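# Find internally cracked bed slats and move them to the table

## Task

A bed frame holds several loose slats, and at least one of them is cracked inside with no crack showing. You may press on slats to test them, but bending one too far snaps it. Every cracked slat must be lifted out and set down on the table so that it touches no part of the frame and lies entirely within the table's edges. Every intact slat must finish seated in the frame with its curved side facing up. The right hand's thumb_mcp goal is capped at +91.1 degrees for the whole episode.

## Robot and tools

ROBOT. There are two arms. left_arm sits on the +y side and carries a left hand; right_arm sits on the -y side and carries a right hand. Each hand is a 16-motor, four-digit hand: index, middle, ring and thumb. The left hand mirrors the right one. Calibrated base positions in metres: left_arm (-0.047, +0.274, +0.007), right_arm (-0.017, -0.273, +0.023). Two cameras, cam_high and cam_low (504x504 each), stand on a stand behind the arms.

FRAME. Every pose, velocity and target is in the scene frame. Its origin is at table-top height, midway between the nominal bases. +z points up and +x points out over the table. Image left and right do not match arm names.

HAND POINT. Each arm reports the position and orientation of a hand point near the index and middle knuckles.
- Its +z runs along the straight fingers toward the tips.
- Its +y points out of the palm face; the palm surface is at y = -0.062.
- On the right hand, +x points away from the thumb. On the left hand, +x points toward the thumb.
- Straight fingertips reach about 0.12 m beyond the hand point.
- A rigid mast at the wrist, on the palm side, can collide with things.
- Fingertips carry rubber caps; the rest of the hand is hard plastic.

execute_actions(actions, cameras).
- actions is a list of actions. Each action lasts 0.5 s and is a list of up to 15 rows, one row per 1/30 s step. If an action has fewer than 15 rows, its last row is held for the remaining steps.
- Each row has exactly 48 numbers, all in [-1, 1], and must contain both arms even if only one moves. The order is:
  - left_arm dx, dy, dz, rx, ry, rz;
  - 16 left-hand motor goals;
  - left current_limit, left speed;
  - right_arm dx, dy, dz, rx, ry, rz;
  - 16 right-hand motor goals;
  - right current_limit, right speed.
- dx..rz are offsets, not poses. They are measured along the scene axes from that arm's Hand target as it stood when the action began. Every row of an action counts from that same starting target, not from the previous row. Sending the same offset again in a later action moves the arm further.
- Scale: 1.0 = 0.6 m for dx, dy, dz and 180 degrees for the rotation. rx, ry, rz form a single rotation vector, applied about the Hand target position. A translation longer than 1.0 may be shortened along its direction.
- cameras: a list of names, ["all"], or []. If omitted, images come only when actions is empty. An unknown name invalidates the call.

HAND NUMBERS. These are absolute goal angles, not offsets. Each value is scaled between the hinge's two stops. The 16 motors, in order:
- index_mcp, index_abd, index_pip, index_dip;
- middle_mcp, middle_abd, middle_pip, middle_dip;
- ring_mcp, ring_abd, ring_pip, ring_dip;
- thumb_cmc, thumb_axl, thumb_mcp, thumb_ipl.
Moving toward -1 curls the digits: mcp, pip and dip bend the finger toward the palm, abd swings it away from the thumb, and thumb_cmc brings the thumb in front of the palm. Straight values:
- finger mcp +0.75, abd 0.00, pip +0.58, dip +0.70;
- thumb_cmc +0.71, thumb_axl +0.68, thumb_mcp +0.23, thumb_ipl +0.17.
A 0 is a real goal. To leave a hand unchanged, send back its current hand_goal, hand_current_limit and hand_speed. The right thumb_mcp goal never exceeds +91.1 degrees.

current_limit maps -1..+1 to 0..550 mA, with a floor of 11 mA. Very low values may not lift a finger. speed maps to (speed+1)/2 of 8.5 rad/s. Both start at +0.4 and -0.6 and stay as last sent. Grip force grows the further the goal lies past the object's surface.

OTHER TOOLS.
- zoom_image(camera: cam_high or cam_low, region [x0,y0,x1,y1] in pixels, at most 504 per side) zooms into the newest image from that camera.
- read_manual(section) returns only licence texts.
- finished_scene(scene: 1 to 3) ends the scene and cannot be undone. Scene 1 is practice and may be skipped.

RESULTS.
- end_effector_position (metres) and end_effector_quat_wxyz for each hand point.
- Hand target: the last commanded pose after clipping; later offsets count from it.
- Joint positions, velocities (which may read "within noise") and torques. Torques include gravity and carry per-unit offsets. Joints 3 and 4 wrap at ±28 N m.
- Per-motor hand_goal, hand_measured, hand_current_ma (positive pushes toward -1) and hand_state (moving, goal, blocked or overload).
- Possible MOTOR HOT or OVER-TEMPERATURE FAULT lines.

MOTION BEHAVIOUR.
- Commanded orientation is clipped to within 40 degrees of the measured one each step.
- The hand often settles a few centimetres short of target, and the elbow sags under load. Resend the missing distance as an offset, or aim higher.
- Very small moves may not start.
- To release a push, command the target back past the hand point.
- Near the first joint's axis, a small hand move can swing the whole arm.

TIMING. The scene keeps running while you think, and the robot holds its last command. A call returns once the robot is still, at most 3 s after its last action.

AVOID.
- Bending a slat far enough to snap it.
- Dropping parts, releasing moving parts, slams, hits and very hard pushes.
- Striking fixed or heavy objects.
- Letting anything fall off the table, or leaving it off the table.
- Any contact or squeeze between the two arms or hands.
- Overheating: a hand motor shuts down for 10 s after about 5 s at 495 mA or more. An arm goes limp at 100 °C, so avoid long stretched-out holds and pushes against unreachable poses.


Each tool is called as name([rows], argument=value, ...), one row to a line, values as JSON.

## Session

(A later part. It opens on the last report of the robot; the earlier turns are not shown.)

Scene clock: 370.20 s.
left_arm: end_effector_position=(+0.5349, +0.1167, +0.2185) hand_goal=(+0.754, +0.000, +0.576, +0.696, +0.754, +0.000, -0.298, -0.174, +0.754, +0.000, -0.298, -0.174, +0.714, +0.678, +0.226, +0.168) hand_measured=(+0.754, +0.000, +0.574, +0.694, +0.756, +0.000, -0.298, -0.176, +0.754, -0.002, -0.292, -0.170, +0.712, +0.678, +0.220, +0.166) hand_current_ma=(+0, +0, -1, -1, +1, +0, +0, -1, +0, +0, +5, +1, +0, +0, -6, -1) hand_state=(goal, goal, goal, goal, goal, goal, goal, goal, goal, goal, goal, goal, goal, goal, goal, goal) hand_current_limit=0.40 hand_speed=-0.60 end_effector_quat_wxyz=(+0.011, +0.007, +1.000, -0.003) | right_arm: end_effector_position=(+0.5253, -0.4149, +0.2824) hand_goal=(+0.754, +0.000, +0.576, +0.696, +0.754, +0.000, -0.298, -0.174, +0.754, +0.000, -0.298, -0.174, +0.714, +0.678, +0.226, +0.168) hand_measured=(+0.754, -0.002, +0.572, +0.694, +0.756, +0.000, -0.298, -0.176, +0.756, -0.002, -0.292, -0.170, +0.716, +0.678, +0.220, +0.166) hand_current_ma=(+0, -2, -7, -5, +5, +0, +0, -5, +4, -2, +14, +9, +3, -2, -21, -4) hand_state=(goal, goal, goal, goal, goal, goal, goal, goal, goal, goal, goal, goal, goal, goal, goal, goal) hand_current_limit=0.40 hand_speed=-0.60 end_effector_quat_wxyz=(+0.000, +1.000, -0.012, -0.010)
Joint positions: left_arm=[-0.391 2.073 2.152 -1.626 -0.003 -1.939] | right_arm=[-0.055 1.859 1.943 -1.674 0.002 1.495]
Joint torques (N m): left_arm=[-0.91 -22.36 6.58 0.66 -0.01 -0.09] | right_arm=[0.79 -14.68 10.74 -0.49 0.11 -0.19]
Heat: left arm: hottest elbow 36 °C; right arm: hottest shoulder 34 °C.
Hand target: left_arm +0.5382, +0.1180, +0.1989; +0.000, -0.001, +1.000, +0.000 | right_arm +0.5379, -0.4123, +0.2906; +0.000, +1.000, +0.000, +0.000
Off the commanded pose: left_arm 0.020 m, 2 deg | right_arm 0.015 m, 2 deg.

execute_actions([
  [[0,0.01,0.06,0,0,0,0.754,0,0.576,0.696,0.754,0,-0.299,-0.174,0.754,0,-0.299,-0.174,0.714,0.678,0.226,0.168,0.4,-0.6,0,0,0,0,0,0,0.754,0,0.576,0.696,0.754,0,-0.299,-0.174,0.754,0,-0.299,-0.174,0.714,0.678,0.226,0.168,0.4,-0.6]],
  [[0,0,-0.06,0,0,0,0.754,0,0.576,0.696,0.754,0,-0.299,-0.174,0.754,0,-0.299,-0.174,0.714,0.678,0.226,0.168,0.4,-0.6,0,0,0,0,0,0,0.754,0,0.576,0.696,0.754,0,-0.299,-0.174,0.754,0,-0.299,-0.174,0.714,0.678,0.226,0.168,0.4,-0.6]],
])

execute_actions([
  [[0,0,-0.03,0,0,0,0.754,0,0.576,0.696,0.754,0,-0.299,-0.174,0.754,0,-0.299,-0.174,0.714,0.678,0.226,0.168,0.4,-0.6,0,0,0,0,0,0,0.754,0,0.576,0.696,0.754,0,-0.299,-0.174,0.754,0,-0.299,-0.174,0.714,0.678,0.226,0.168,0.4,-0.6]],
  [[0,0,-0.03,0,0,0,0.754,0,0.576,0.696,0.754,0,-0.299,-0.174,0.754,0,-0.299,-0.174,0.714,0.678,0.226,0.168,0.4,-0.6,0,0,0,0,0,0,0.754,0,0.576,0.696,0.754,0,-0.299,-0.174,0.754,0,-0.299,-0.174,0.714,0.678,0.226,0.168,0.4,-0.6]],
])

execute_actions([
  [[0,0,-0.03,0,0,0,0.754,0,0.576,0.696,0.754,0,-0.299,-0.174,0.754,0,-0.299,-0.174,0.714,0.678,0.226,0.168,0.4,-0.6,0,0,0,0,0,0,0.754,0,0.576,0.696,0.754,0,-0.299,-0.174,0.754,0,-0.299,-0.174,0.714,0.678,0.226,0.168,0.4,-0.6]],
  [[0,0,-0.03,0,0,0,0.754,0,0.576,0.696,0.754,0,-0.299,-0.174,0.754,0,-0.299,-0.174,0.714,0.678,0.226,0.168,0.4,-0.6,0,0,0,0,0,0,0.754,0,0.576,0.696,0.754,0,-0.299,-0.174,0.754,0,-0.299,-0.174,0.714,0.678,0.226,0.168,0.4,-0.6]],
  [[0,0,-0.03,0,0,0,0.754,0,0.576,0.696,0.754,0,-0.299,-0.174,0.754,0,-0.299,-0.174,0.714,0.678,0.226,0.168,0.4,-0.6,0,0,0,0,0,0,0.754,0,0.576,0.696,0.754,0,-0.299,-0.174,0.754,0,-0.299,-0.174,0.714,0.678,0.226,0.168,0.4,-0.6]],
  [[0,0,-0.03,0,0,0,0.754,0,0.576,0.696,0.754,0,-0.299,-0.174,0.754,0,-0.299,-0.174,0.714,0.678,0.226,0.168,0.4,-0.6,0,0,0,0,0,0,0.754,0,0.576,0.696,0.754,0,-0.299,-0.174,0.754,0,-0.299,-0.174,0.714,0.678,0.226,0.168,0.4,-0.6]],
], cameras=["cam_low"])

execute_actions([
  [[0,0,0.133,0,0,0,0.754,0,0.576,0.696,0.754,0,-0.299,-0.174,0.754,0,-0.299,-0.174,0.714,0.678,0.226,0.168,0.4,-0.6,0,0,0,0,0,0,0.754,0,0.576,0.696,0.754,0,-0.299,-0.174,0.754,0,-0.299,-0.174,0.714,0.678,0.226,0.168,0.4,-0.6]],
  [[0,0,0.1,0,0,0,0.754,0,0.576,0.696,0.754,0,-0.299,-0.174,0.754,0,-0.299,-0.174,0.714,0.678,0.226,0.168,0.4,-0.6,0,0,0,0,0,0,0.754,0,0.576,0.696,0.754,0,-0.299,-0.174,0.754,0,-0.299,-0.174,0.714,0.678,0.226,0.168,0.4,-0.6]],
  [[0,-0.138,0.077,0,0,0,0.754,0,0.576,0.696,0.754,0,-0.299,-0.174,0.754,0,-0.299,-0.174,0.714,0.678,0.226,0.168,0.4,-0.6,0,0,0,0,0,0,0.754,0,0.576,0.696,0.754,0,-0.299,-0.174,0.754,0,-0.299,-0.174,0.714,0.678,0.226,0.168,0.4,-0.6]],
  [[0,0,-0.07,0,0,0,0.754,0,0.576,0.696,0.754,0,-0.299,-0.174,0.754,0,-0.299,-0.174,0.714,0.678,0.226,0.168,0.4,-0.6,0,0,0,0,0,0,0.754,0,0.576,0.696,0.754,0,-0.299,-0.174,0.754,0,-0.299,-0.174,0.714,0.678,0.226,0.168,0.4,-0.6]],
  [[0,0,-0.06,0,0,0,0.754,0,0.576,0.696,0.754,0,-0.299,-0.174,0.754,0,-0.299,-0.174,0.714,0.678,0.226,0.168,0.4,-0.6,0,0,0,0,0,0,0.754,0,0.576,0.696,0.754,0,-0.299,-0.174,0.754,0,-0.299,-0.174,0.714,0.678,0.226,0.168,0.4,-0.6]],
])

Scene clock: 378.50 s.
left_arm: end_effector_position=(+0.5351, +0.1213, +0.2164) hand_goal=(+0.754, +0.000, +0.576, +0.696, +0.754, +0.000, -0.298, -0.174, +0.754, +0.000, -0.298, -0.174, +0.714, +0.678, +0.226, +0.168) hand_measured=(+0.754, -0.002, +0.574, +0.694, +0.756, +0.000, -0.298, -0.176, +0.754, -0.002, -0.292, -0.170, +0.712, +0.678, +0.220, +0.166) hand_current_ma=(+0, -1, -1, -1, +1, +0, +0, -1, +0, +0, +5, +1, +0, +0, -5, -1) hand_state=(goal, goal, goal, goal, goal, goal, goal, goal, goal, goal, goal, goal, goal, goal, goal, goal) hand_current_limit=0.40 hand_speed=-0.60 end_effector_quat_wxyz=(+0.010, +0.004, +1.000, -0.003) | right_arm: end_effector_position=(+0.5253, -0.4149, +0.2824) hand_goal=(+0.754, +0.000, +0.576, +0.696, +0.754, +0.000, -0.298, -0.174, +0.754, +0.000, -0.298, -0.174, +0.714, +0.678, +0.226, +0.168) hand_measured=(+0.754, -0.002, +0.572, +0.694, +0.756, +0.000, -0.298, -0.176, +0.756, -0.002, -0.292, -0.170, +0.716, +0.678, +0.220, +0.166) hand_current_ma=(+0, -2, -7, -5, +5, +0, +0, -5, +4, -2, +14, +9, +3, -2, -21, -4) hand_state=(goal, goal, goal, goal, goal, goal, goal, goal, goal, goal, goal, goal, goal, goal, goal, goal) hand_current_limit=0.40 hand_speed=-0.60 end_effector_quat_wxyz=(+0.000, +1.000, -0.012, -0.010)
Joint positions: left_arm=[-0.384 2.071 2.143 -1.621 -0.002 -1.939] | right_arm=[-0.055 1.859 1.943 -1.674 0.002 1.495]
Joint torques (N m): left_arm=[-1.03 -22.65 6.49 0.59 -0.03 0] | right_arm=[0.79 -14.8 10.66 -0.46 0.11 -0.26]
Heat: left arm: hottest elbow 36 °C; right arm: hottest elbow 35 °C.
Hand target: left_arm +0.5382, +0.1241, +0.1991; +0.000, -0.001, +1.000, +0.000 | right_arm +0.5379, -0.4123, +0.2906; +0.000, +1.000, +0.000, +0.000
Off the commanded pose: left_arm 0.018 m, 1 deg | right_arm 0.015 m, 2 deg.

Scene clock: 379.70 s.
left_arm: end_effector_position=(+0.5336, +0.1215, +0.2117) hand_goal=(+0.754, +0.000, +0.576, +0.696, +0.754, +0.000, -0.298, -0.174, +0.754, +0.000, -0.298, -0.174, +0.714, +0.678, +0.226, +0.168) hand_measured=(+0.744, +0.020, +0.572, +0.694, +0.756, +0.000, -0.298, -0.176, +0.754, -0.002, -0.292, -0.170, +0.712, +0.678, +0.220, +0.166) hand_current_ma=(-8, +19, -2, -1, +1, +0, +0, -1, +0, +0, +4, +1, +0, +0, -5, -1) hand_state=(goal, goal, goal, goal, goal, goal, goal, goal, goal, goal, goal, goal, goal, goal, goal, goal) hand_current_limit=0.40 hand_speed=-0.60 end_effector_quat_wxyz=(+0.030, +0.004, +0.999, -0.012) | right_arm: end_effector_position=(+0.5253, -0.4149, +0.2824) hand_goal=(+0.754, +0.000, +0.576, +0.696, +0.754, +0.000, -0.298, -0.174, +0.754, +0.000, -0.298, -0.174, +0.714, +0.678, +0.226, +0.168) hand_measured=(+0.754, -0.002, +0.572, +0.694, +0.756, +0.000, -0.298, -0.176, +0.756, -0.002, -0.292, -0.170, +0.716, +0.678, +0.220, +0.166) hand_current_ma=(+0, -2, -7, -5, +5, +0, +0, -5, +4, -2, +14, +9, +3, -2, -21, -4) hand_state=(goal, goal, goal, goal, goal, goal, goal, goal, goal, goal, goal, goal, goal, goal, goal, goal) hand_current_limit=0.40 hand_speed=-0.60 end_effector_quat_wxyz=(+0.000, +1.000, -0.012, -0.010)
Joint positions: left_arm=[-0.384 2.029 2.068 -1.546 0 -1.939] | right_arm=[-0.055 1.859 1.943 -1.674 0.002 1.495]
Joint torques (N m): left_arm=[-1.08 -19.02 4.6 1.32 -0.12 0] | right_arm=[0.91 -14.45 10.7 -0.47 0.09 -0.23]
Heat: left arm: hottest elbow 36 °C; right arm: hottest elbow 35 °C.
Hand target: left_arm +0.5382, +0.1241, +0.1630; +0.000, -0.001, +1.000, +0.000 | right_arm +0.5379, -0.4123, +0.2906; +0.000, +1.000, +0.000, +0.000
Off the commanded pose: left_arm 0.049 m, 4 deg | right_arm 0.015 m, 2 deg.

Scene clock: 381.90 s.
left_arm: end_effector_position=(+0.5280, +0.1228, +0.2039) hand_goal=(+0.754, +0.000, +0.576, +0.696, +0.754, +0.000, -0.298, -0.174, +0.754, +0.000, -0.298, -0.174, +0.714, +0.678, +0.226, +0.168) hand_measured=(+0.734, +0.056, +0.564, +0.686, +0.756, +0.000, -0.298, -0.176, +0.754, -0.002, -0.292, -0.170, +0.712, +0.678, +0.220, +0.166) hand_current_ma=(-26, +91, -11, -8, +1, +0, +0, -1, +0, +0, +4, +1, +0, +0, -5, -1) hand_state=(blocked, blocked, goal, goal, goal, goal, goal, goal, goal, goal, goal, goal, goal, goal, goal, goal) hand_current_limit=0.40 hand_speed=-0.60 end_effector_quat_wxyz=(+0.071, +0.004, +0.997, -0.030) | right_arm: end_effector_position=(+0.5253, -0.4149, +0.2824) hand_goal=(+0.754, +0.000, +0.576, +0.696, +0.754, +0.000, -0.298, -0.174, +0.754, +0.000, -0.298, -0.174, +0.714, +0.678, +0.226, +0.168) hand_measured=(+0.754, -0.002, +0.572, +0.694, +0.756, +0.000, -0.298, -0.176, +0.756, -0.002, -0.292, -0.170, +0.716, +0.678, +0.220, +0.166) hand_current_ma=(+0, -2, -7, -5, +5, +0, +0, -5, +4, -2, +14, +9, +3, -2, -21, -4) hand_state=(goal, goal, goal, goal, goal, goal, goal, goal, goal, goal, goal, goal, goal, goal, goal, goal) hand_current_limit=0.40 hand_speed=-0.60 end_effector_quat_wxyz=(+0.000, +1.000, -0.012, -0.010)
Joint positions: left_arm=[-0.384 1.94 1.914 -1.391 0.004 -1.939] | right_arm=[-0.055 1.859 1.943 -1.674 0.002 1.495]
Joint torques (N m): left_arm=[-1.03 -11.11 2.71 2.44 -0.28 0.01] | right_arm=[0.62 -14.68 10.65 -0.65 0.11 -0.23]
Heat: left arm: hottest elbow 36 °C; right arm: hottest elbow 35 °C.
Hand target: left_arm +0.5382, +0.1240, +0.0908; +0.000, -0.001, +1.000, +0.000 | right_arm +0.5379, -0.4123, +0.2906; +0.000, +1.000, +0.000, +0.000
Off the commanded pose: left_arm 0.113 m, 9 deg | right_arm 0.015 m, 2 deg.
Images, in order (width x height): cam_low 504x504.

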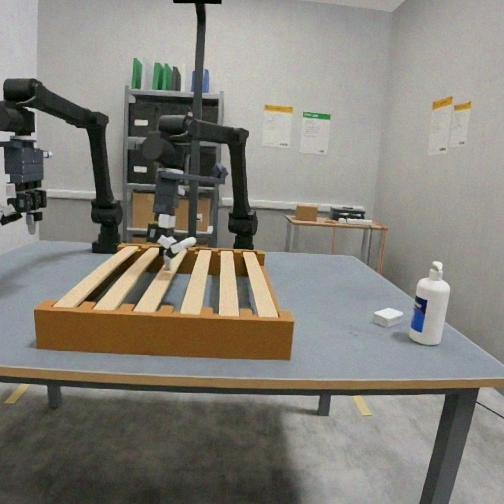

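Scene clock: 384.60 s.
left_arm: end_effector_position=(+0.5386, +0.0441, +0.2246) hand_goal=(+0.754, +0.000, +0.576, +0.696, +0.754, +0.000, -0.298, -0.174, +0.754, +0.000, -0.298, -0.174, +0.714, +0.678, +0.226, +0.168) hand_measured=(+0.752, -0.002, +0.576, +0.694, +0.754, +0.000, -0.298, -0.176, +0.754, +0.000, -0.292, -0.170, +0.712, +0.678, +0.220, +0.166) hand_current_ma=(-1, -1, +0, -1, +0, +0, +0, -1, +0, +0, +4, +1, +0, +0, -6, -1) hand_state=(goal, goal, goal, goal, goal, goal, goal, goal, goal, goal, goal, goal, goal, goal, goal, goal) hand_current_limit=0.40 hand_speed=-0.60 end_effector_quat_wxyz=(+0.021, +0.003, +1.000, -0.009) | right_arm: end_effector_position=(+0.5253, -0.4149, +0.2824) hand_goal=(+0.754, +0.000, +0.576, +0.696, +0.754, +0.000, -0.298, -0.174, +0.754, +0.000, -0.298, -0.174, +0.714, +0.678, +0.226, +0.168) hand_measured=(+0.754, -0.002, +0.572, +0.694, +0.756, +0.000, -0.298, -0.176, +0.756, -0.002, -0.292, -0.170, +0.716, +0.678, +0.220, +0.166) hand_current_ma=(+0, -2, -7, -5, +5, +0, +0, -5, +4, -2, +14, +9, +3, -2, -21, -4) hand_state=(goal, goal, goal, goal, goal, goal, goal, goal, goal, goal, goal, goal, goal, goal, goal, goal) hand_current_limit=0.40 hand_speed=-0.60 end_effector_quat_wxyz=(+0.000, +1.000, -0.012, -0.010)
Joint positions: left_arm=[-0.487 2.191 2.37 -1.704 -0.003 -2.043] | right_arm=[-0.055 1.859 1.943 -1.674 0.002 1.495]
Joint torques (N m): left_arm=[-1.61 -22.89 6.38 0.25 0.02 -0.09] | right_arm=[1.14 -14.62 10.7 -0.42 0.11 -0.23]
Heat: left arm: hottest elbow 36 °C; right arm: hottest elbow 36 °C.
Hand target: left_arm +0.5382, +0.0413, +0.1988; +0.000, -0.001, +1.000, +0.000 | right_arm +0.5379, -0.4123, +0.2906; +0.000, +1.000, +0.000, +0.000
Off the commanded pose: left_arm 0.026 m, 3 deg | right_arm 0.015 m, 2 deg.

execute_actions([
  [[0,-0.012,0.06,0,0,0,0.754,0,0.576,0.696,0.754,0,-0.299,-0.174,0.754,0,-0.299,-0.174,0.714,0.678,0.226,0.168,0.4,-0.6,0,0,0,0,0,0,0.754,0,0.576,0.696,0.754,0,-0.299,-0.174,0.754,0,-0.299,-0.174,0.714,0.678,0.226,0.168,0.4,-0.6]],
  [[0,0,-0.06,0,0,0,0.754,0,0.576,0.696,0.754,0,-0.299,-0.174,0.754,0,-0.299,-0.174,0.714,0.678,0.226,0.168,0.4,-0.6,0,0,0,0,0,0,0.754,0,0.576,0.696,0.754,0,-0.299,-0.174,0.754,0,-0.299,-0.174,0.714,0.678,0.226,0.168,0.4,-0.6]],
])

execute_actions([
  [[0,0,-0.03,0,0,0,0.754,0,0.576,0.696,0.754,0,-0.299,-0.174,0.754,0,-0.299,-0.174,0.714,0.678,0.226,0.168,0.4,-0.6,0,0,0,0,0,0,0.754,0,0.576,0.696,0.754,0,-0.299,-0.174,0.754,0,-0.299,-0.174,0.714,0.678,0.226,0.168,0.4,-0.6]],
  [[0,0,-0.03,0,0,0,0.754,0,0.576,0.696,0.754,0,-0.299,-0.174,0.754,0,-0.299,-0.174,0.714,0.678,0.226,0.168,0.4,-0.6,0,0,0,0,0,0,0.754,0,0.576,0.696,0.754,0,-0.299,-0.174,0.754,0,-0.299,-0.174,0.714,0.678,0.226,0.168,0.4,-0.6]],
])

execute_actions([
  [[0,0,-0.03,0,0,0,0.754,0,0.576,0.696,0.754,0,-0.299,-0.174,0.754,0,-0.299,-0.174,0.714,0.678,0.226,0.168,0.4,-0.6,0,0,0,0,0,0,0.754,0,0.576,0.696,0.754,0,-0.299,-0.174,0.754,0,-0.299,-0.174,0.714,0.678,0.226,0.168,0.4,-0.6]],
  [[0,0,-0.03,0,0,0,0.754,0,0.576,0.696,0.754,0,-0.299,-0.174,0.754,0,-0.299,-0.174,0.714,0.678,0.226,0.168,0.4,-0.6,0,0,0,0,0,0,0.754,0,0.576,0.696,0.754,0,-0.299,-0.174,0.754,0,-0.299,-0.174,0.714,0.678,0.226,0.168,0.4,-0.6]],
  [[0,0,-0.03,0,0,0,0.754,0,0.576,0.696,0.754,0,-0.299,-0.174,0.754,0,-0.299,-0.174,0.714,0.678,0.226,0.168,0.4,-0.6,0,0,0,0,0,0,0.754,0,0.576,0.696,0.754,0,-0.299,-0.174,0.754,0,-0.299,-0.174,0.714,0.678,0.226,0.168,0.4,-0.6]],
  [[0,0,-0.03,0,0,0,0.754,0,0.576,0.696,0.754,0,-0.299,-0.174,0.754,0,-0.299,-0.174,0.714,0.678,0.226,0.168,0.4,-0.6,0,0,0,0,0,0,0.754,0,0.576,0.696,0.754,0,-0.299,-0.174,0.754,0,-0.299,-0.174,0.714,0.678,0.226,0.168,0.4,-0.6]],
], cameras=["cam_low"])

zoom_image(camera="cam_low", region=[60, 245, 180, 315])

Scene clock: 394.00 s.
left_arm: end_effector_position=(+0.5361, +0.0395, +0.2246) hand_goal=(+0.754, +0.000, +0.576, +0.696, +0.754, +0.000, -0.298, -0.174, +0.754, +0.000, -0.298, -0.174, +0.714, +0.678, +0.226, +0.168) hand_measured=(+0.752, -0.002, +0.576, +0.694, +0.754, +0.000, -0.298, -0.176, +0.754, +0.000, -0.292, -0.170, +0.712, +0.678, +0.220, +0.166) hand_current_ma=(-1, -1, +0, -1, +0, +0, +0, -1, +0, +0, +4, +1, +0, +0, -6, -1) hand_state=(goal, goal, goal, goal, goal, goal, goal, goal, goal, goal, goal, goal, goal, goal, goal, goal) hand_current_limit=0.40 hand_speed=-0.60 end_effector_quat_wxyz=(+0.021, +0.003, +1.000, -0.009) | right_arm: end_effector_position=(+0.5253, -0.4149, +0.2824) hand_goal=(+0.754, +0.000, +0.576, +0.696, +0.754, +0.000, -0.298, -0.174, +0.754, +0.000, -0.298, -0.174, +0.714, +0.678, +0.226, +0.168) hand_measured=(+0.754, -0.002, +0.572, +0.694, +0.756, +0.000, -0.298, -0.176, +0.756, -0.002, -0.292, -0.170, +0.716, +0.678, +0.220, +0.166) hand_current_ma=(+0, -2, -7, -5, +5, +0, +0, -5, +4, -2, +14, +9, +3, -2, -21, -4) hand_state=(goal, goal, goal, goal, goal, goal, goal, goal, goal, goal, goal, goal, goal, goal, goal, goal) hand_current_limit=0.40 hand_speed=-0.60 end_effector_quat_wxyz=(+0.000, +1.000, -0.012, -0.010)
Joint positions: left_arm=[-0.495 2.191 2.37 -1.704 -0.004 -2.052] | right_arm=[-0.055 1.859 1.943 -1.674 0.002 1.495]
Joint torques (N m): left_arm=[-1.85 -22.36 7.64 0.01 0.02 -0.12] | right_arm=[1.03 -14.68 10.61 -0.54 0.12 -0.21]
Heat: left arm: hottest elbow 37 °C; right arm: hottest elbow 37 °C.
Hand target: left_arm +0.5382, +0.0341, +0.1988; +0.000, -0.001, +1.000, +0.000 | right_arm +0.5379, -0.4123, +0.2906; +0.000, +1.000, +0.000, +0.000
Off the commanded pose: left_arm 0.026 m, 3 deg | right_arm 0.015 m, 2 deg.
joint sent to its limit (left arm) — joint 4 (wrist pitch), lower limit. The joint targets still meet the commanded pose.

Scene clock: 395.20 s.
left_arm: end_effector_position=(+0.5368, +0.0383, +0.2119) hand_goal=(+0.754, +0.000, +0.576, +0.696, +0.754, +0.000, -0.298, -0.174, +0.754, +0.000, -0.298, -0.174, +0.714, +0.678, +0.226, +0.168) hand_measured=(+0.748, +0.006, +0.574, +0.694, +0.754, +0.000, -0.298, -0.176, +0.754, +0.000, -0.292, -0.170, +0.712, +0.678, +0.220, +0.166) hand_current_ma=(-5, +3, -1, -1, +0, +0, +0, -1, +0, +0, +4, +1, +0, +0, -6, -1) hand_state=(goal, goal, goal, goal, goal, goal, goal, goal, goal, goal, goal, goal, goal, goal, goal, goal) hand_current_limit=0.40 hand_speed=-0.60 end_effector_quat_wxyz=(+0.030, +0.002, +0.999, -0.016) | right_arm: end_effector_position=(+0.5253, -0.4149, +0.2824) hand_goal=(+0.754, +0.000, +0.576, +0.696, +0.754, +0.000, -0.298, -0.174, +0.754, +0.000, -0.298, -0.174, +0.714, +0.678, +0.226, +0.168) hand_measured=(+0.754, -0.002, +0.572, +0.694, +0.756, +0.000, -0.298, -0.176, +0.756, -0.002, -0.292, -0.170, +0.716, +0.678, +0.220, +0.166) hand_current_ma=(+0, -2, -7, -5, +5, +0, +0, -5, +4, -2, +14, +9, +3, -2, -21, -4) hand_state=(goal, goal, goal, goal, goal, goal, goal, goal, goal, goal, goal, goal, goal, goal, goal, goal) hand_current_limit=0.40 hand_speed=-0.60 end_effector_quat_wxyz=(+0.000, +1.000, -0.012, -0.010)
Joint positions: left_arm=[-0.495 2.165 2.296 -1.633 0.001 -2.052] | right_arm=[-0.055 1.859 1.943 -1.674 0.002 1.495]
Joint torques (N m): left_arm=[-1.96 -21.3 4.63 1.2 -0.13 -0.08] | right_arm=[0.91 -14.56 10.54 -0.34 0.11 -0.21]
Heat: left arm: hottest elbow 37 °C; right arm: hottest elbow 37 °C.
Hand target: left_arm +0.5382, +0.0340, +0.1629; +0.000, -0.001, +1.000, +0.000 | right_arm +0.5379, -0.4123, +0.2906; +0.000, +1.000, +0.000, +0.000
Off the commanded pose: left_arm 0.049 m, 4 deg | right_arm 0.015 m, 2 deg.

Scene clock: 397.40 s.
left_arm: end_effector_position=(+0.5319, +0.0402, +0.2038) hand_goal=(+0.754, +0.000, +0.576, +0.696, +0.754, +0.000, -0.298, -0.174, +0.754, +0.000, -0.298, -0.174, +0.714, +0.678, +0.226, +0.168) hand_measured=(+0.734, +0.034, +0.564, +0.686, +0.754, +0.000, -0.298, -0.176, +0.754, +0.000, -0.292, -0.170, +0.712, +0.678, +0.220, +0.166) hand_current_ma=(-26, +44, -11, -7, +0, +0, +0, -1, +0, +0, +4, +1, +0, +0, -5, -1) hand_state=(goal, blocked, goal, goal, goal, goal, goal, goal, goal, goal, goal, goal, goal, goal, goal, goal) hand_current_limit=0.40 hand_speed=-0.60 end_effector_quat_wxyz=(+0.068, +0.002, +0.997, -0.038) | right_arm: end_effector_position=(+0.5253, -0.4149, +0.2824) hand_goal=(+0.754, +0.000, +0.576, +0.696, +0.754, +0.000, -0.298, -0.174, +0.754, +0.000, -0.298, -0.174, +0.714, +0.678, +0.226, +0.168) hand_measured=(+0.754, -0.002, +0.572, +0.694, +0.756, +0.000, -0.298, -0.176, +0.756, -0.002, -0.292, -0.170, +0.716, +0.678, +0.220, +0.166) hand_current_ma=(+0, -2, -7, -5, +5, +0, +0, -5, +4, -2, +14, +9, +3, -2, -21, -4) hand_state=(goal, goal, goal, goal, goal, goal, goal, goal, goal, goal, goal, goal, goal, goal, goal, goal) hand_current_limit=0.40 hand_speed=-0.60 end_effector_quat_wxyz=(+0.000, +1.000, -0.012, -0.010)
Joint positions: left_arm=[-0.495 2.061 2.108 -1.462 0.004 -2.054] | right_arm=[-0.055 1.859 1.943 -1.674 0.002 1.495]
Joint torques (N m): left_arm=[-2.08 -13.57 2.88 2.11 -0.27 -0.06] | right_arm=[0.85 -14.8 10.67 -0.59 0.12 -0.26]
Heat: left arm: hottest elbow 36 °C; right arm: hottest elbow 37 °C.
Hand target: left_arm +0.5382, +0.0341, +0.0910; +0.000, -0.001, +1.000, +0.000 | right_arm +0.5379, -0.4123, +0.2906; +0.000, +1.000, +0.000, +0.000
Off the commanded pose: left_arm 0.113 m, 9 deg | right_arm 0.015 m, 2 deg.
Images, in order (width x height): cam_low 504x504.

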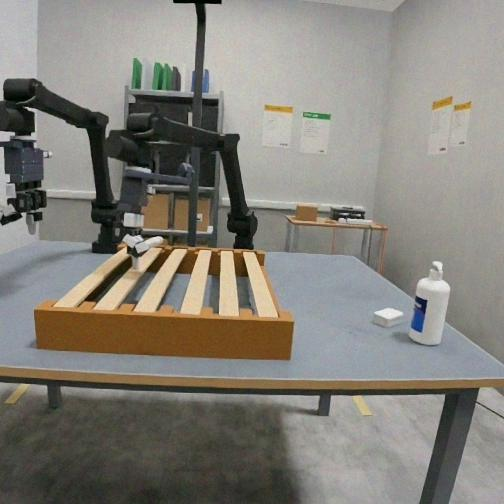

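Scaled by 4.200.

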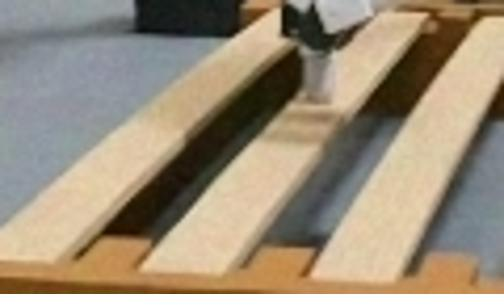

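execute_actions([
  [[0,0,0.133,0,0,0,1.0,0,-0.9,-0.6,1.0,0,-0.9,-0.6,0.754,0,0.576,0.696,0.714,0.678,0.226,0.168,0.4,-0.6,0,0.09,0,0,0,0,1.0,0,-0.9,-0.6,1.0,0,-0.9,-0.6,0.754,0,0.576,0.696,0.714,0.678,0.226,0.168,0.4,-0.6]],
  [[0,0.0,0.1,0,0,0,1.0,0,-0.9,-0.6,1.0,0,-0.9,-0.6,0.754,0,0.576,0.696,0.714,0.678,0.226,0.168,0.4,-0.6,0,0.09,0,0,0,0,1.0,0,-0.9,-0.6,1.0,0,-0.9,-0.6,0.754,0,0.576,0.696,0.714,0.678,0.226,0.168,0.4,-0.6]],
  [[0.0515,0.137,0.0,0,-0.0335,0,1.0,0,-0.9,-0.6,1.0,0,-0.9,-0.6,0.754,0,0.576,0.696,0.714,0.678,0.226,0.168,0.4,-0.6,0.0515,0.09,-0.04,0,-0.0335,0,1.0,0,-0.9,-0.6,1.0,0,-0.9,-0.6,0.754,0,0.576,0.696,0.714,0.678,0.226,0.168,0.4,-0.6]],
  [[0.0515,0.137,0.0,0,-0.0335,0,1.0,0,-0.9,-0.6,1.0,0,-0.9,-0.6,0.754,0,0.576,0.696,0.714,0.678,0.226,0.168,0.4,-0.6,0.0515,0.084,-0.06,0,-0.0335,0,1.0,0,-0.9,-0.6,1.0,0,-0.9,-0.6,0.754,0,0.576,0.696,0.714,0.678,0.226,0.168,0.4,-0.6]],
], cameras=["all"])

Scene clock: 407.70 s.
left_arm: end_effector_position=(+0.5986, +0.1977, +0.2278) hand_goal=(+1.000, +0.000, -0.900, -0.600, +1.000, +0.000, -0.900, -0.600, +0.754, +0.000, +0.576, +0.696, +0.714, +0.678, +0.226, +0.168) hand_measured=(+1.000, -0.002, -0.894, -0.598, +0.998, +0.000, -0.894, -0.596, +0.754, +0.004, +0.574, +0.694, +0.716, +0.678, +0.220, +0.166) hand_current_ma=(+0, -1, +3, +1, +0, +0, +4, +1, +0, +1, -1, -1, +0, +0, -4, -1) hand_state=(goal, goal, goal, goal, goal, goal, goal, goal, goal, goal, goal, goal, goal, goal, goal, goal) hand_current_limit=0.40 hand_speed=-0.60 end_effector_quat_wxyz=(+0.098, -0.006, +0.995, +0.002) | right_arm: end_effector_position=(+0.5947, -0.1965, +0.2321) hand_goal=(+1.000, +0.000, -0.900, -0.600, +1.000, +0.000, -0.900, -0.600, +0.754, +0.000, +0.576, +0.696, +0.714, +0.678, +0.226, +0.168) hand_measured=(+0.998, -0.002, -0.894, -0.598, +0.998, +0.000, -0.894, -0.598, +0.752, +0.002, +0.574, +0.694, +0.714, +0.678, +0.220, +0.166) hand_current_ma=(-7, -2, +18, +6, -7, +0, +18, +6, -5, +2, -5, -7, -2, -2, -19, -4) hand_state=(goal, goal, goal, goal, goal, goal, goal, goal, goal, goal, goal, goal, goal, goal, goal, goal) hand_current_limit=0.40 hand_speed=-0.60 end_effector_quat_wxyz=(+0.000, +0.995, +0.012, +0.099)
Joint positions: left_arm=[-0.258 2.064 2.158 -1.475 -0.053 -1.826] | right_arm=[0.309 1.946 1.94 -1.373 0.05 1.807]
Joint torques (N m): left_arm=[-1.79 -25.82 6.71 1.07 -0.09 0.11] | right_arm=[-0.38 -16.67 8.34 0.64 0.31 0.06]
Heat: left arm: hottest elbow 36 °C; right arm: hottest elbow 38 °C.
Hand target: left_arm +0.6000, +0.1984, +0.2308; +0.105, -0.001, +0.994, +0.000 | right_arm +0.5997, -0.2001, +0.2306; +0.000, +0.995, +0.000, +0.105
Off the commanded pose: left_arm 0.003 m, 1 deg | right_arm 0.006 m, 2 deg.
led back after a hold (right arm): the arm was led back toward your command in small steps, so it may still be short of it.
pose unreachable (right arm): on one or more control steps of this call, first in action 2 (counted from 0), this arm could not follow its commanded pose, so it was not sent that pose on those steps. It may still have moved: this result reports where it is.
cause: moving toward the commanded pose would bring a part of the arm too close to another arm (a part of this arm just beyond joint 4 (wrist pitch) and a part of the left arm just beyond its joint 4 (wrist pitch), at the place that arm is still heading or pushing toward).

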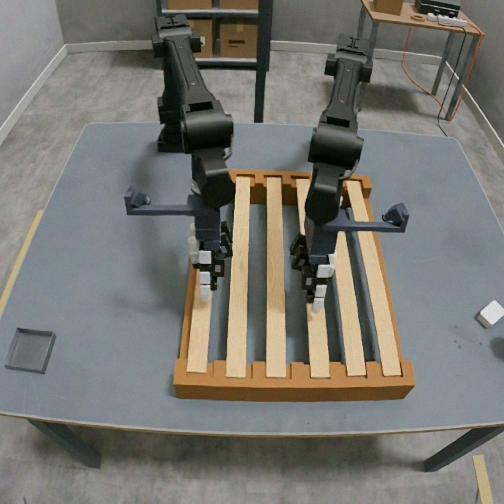

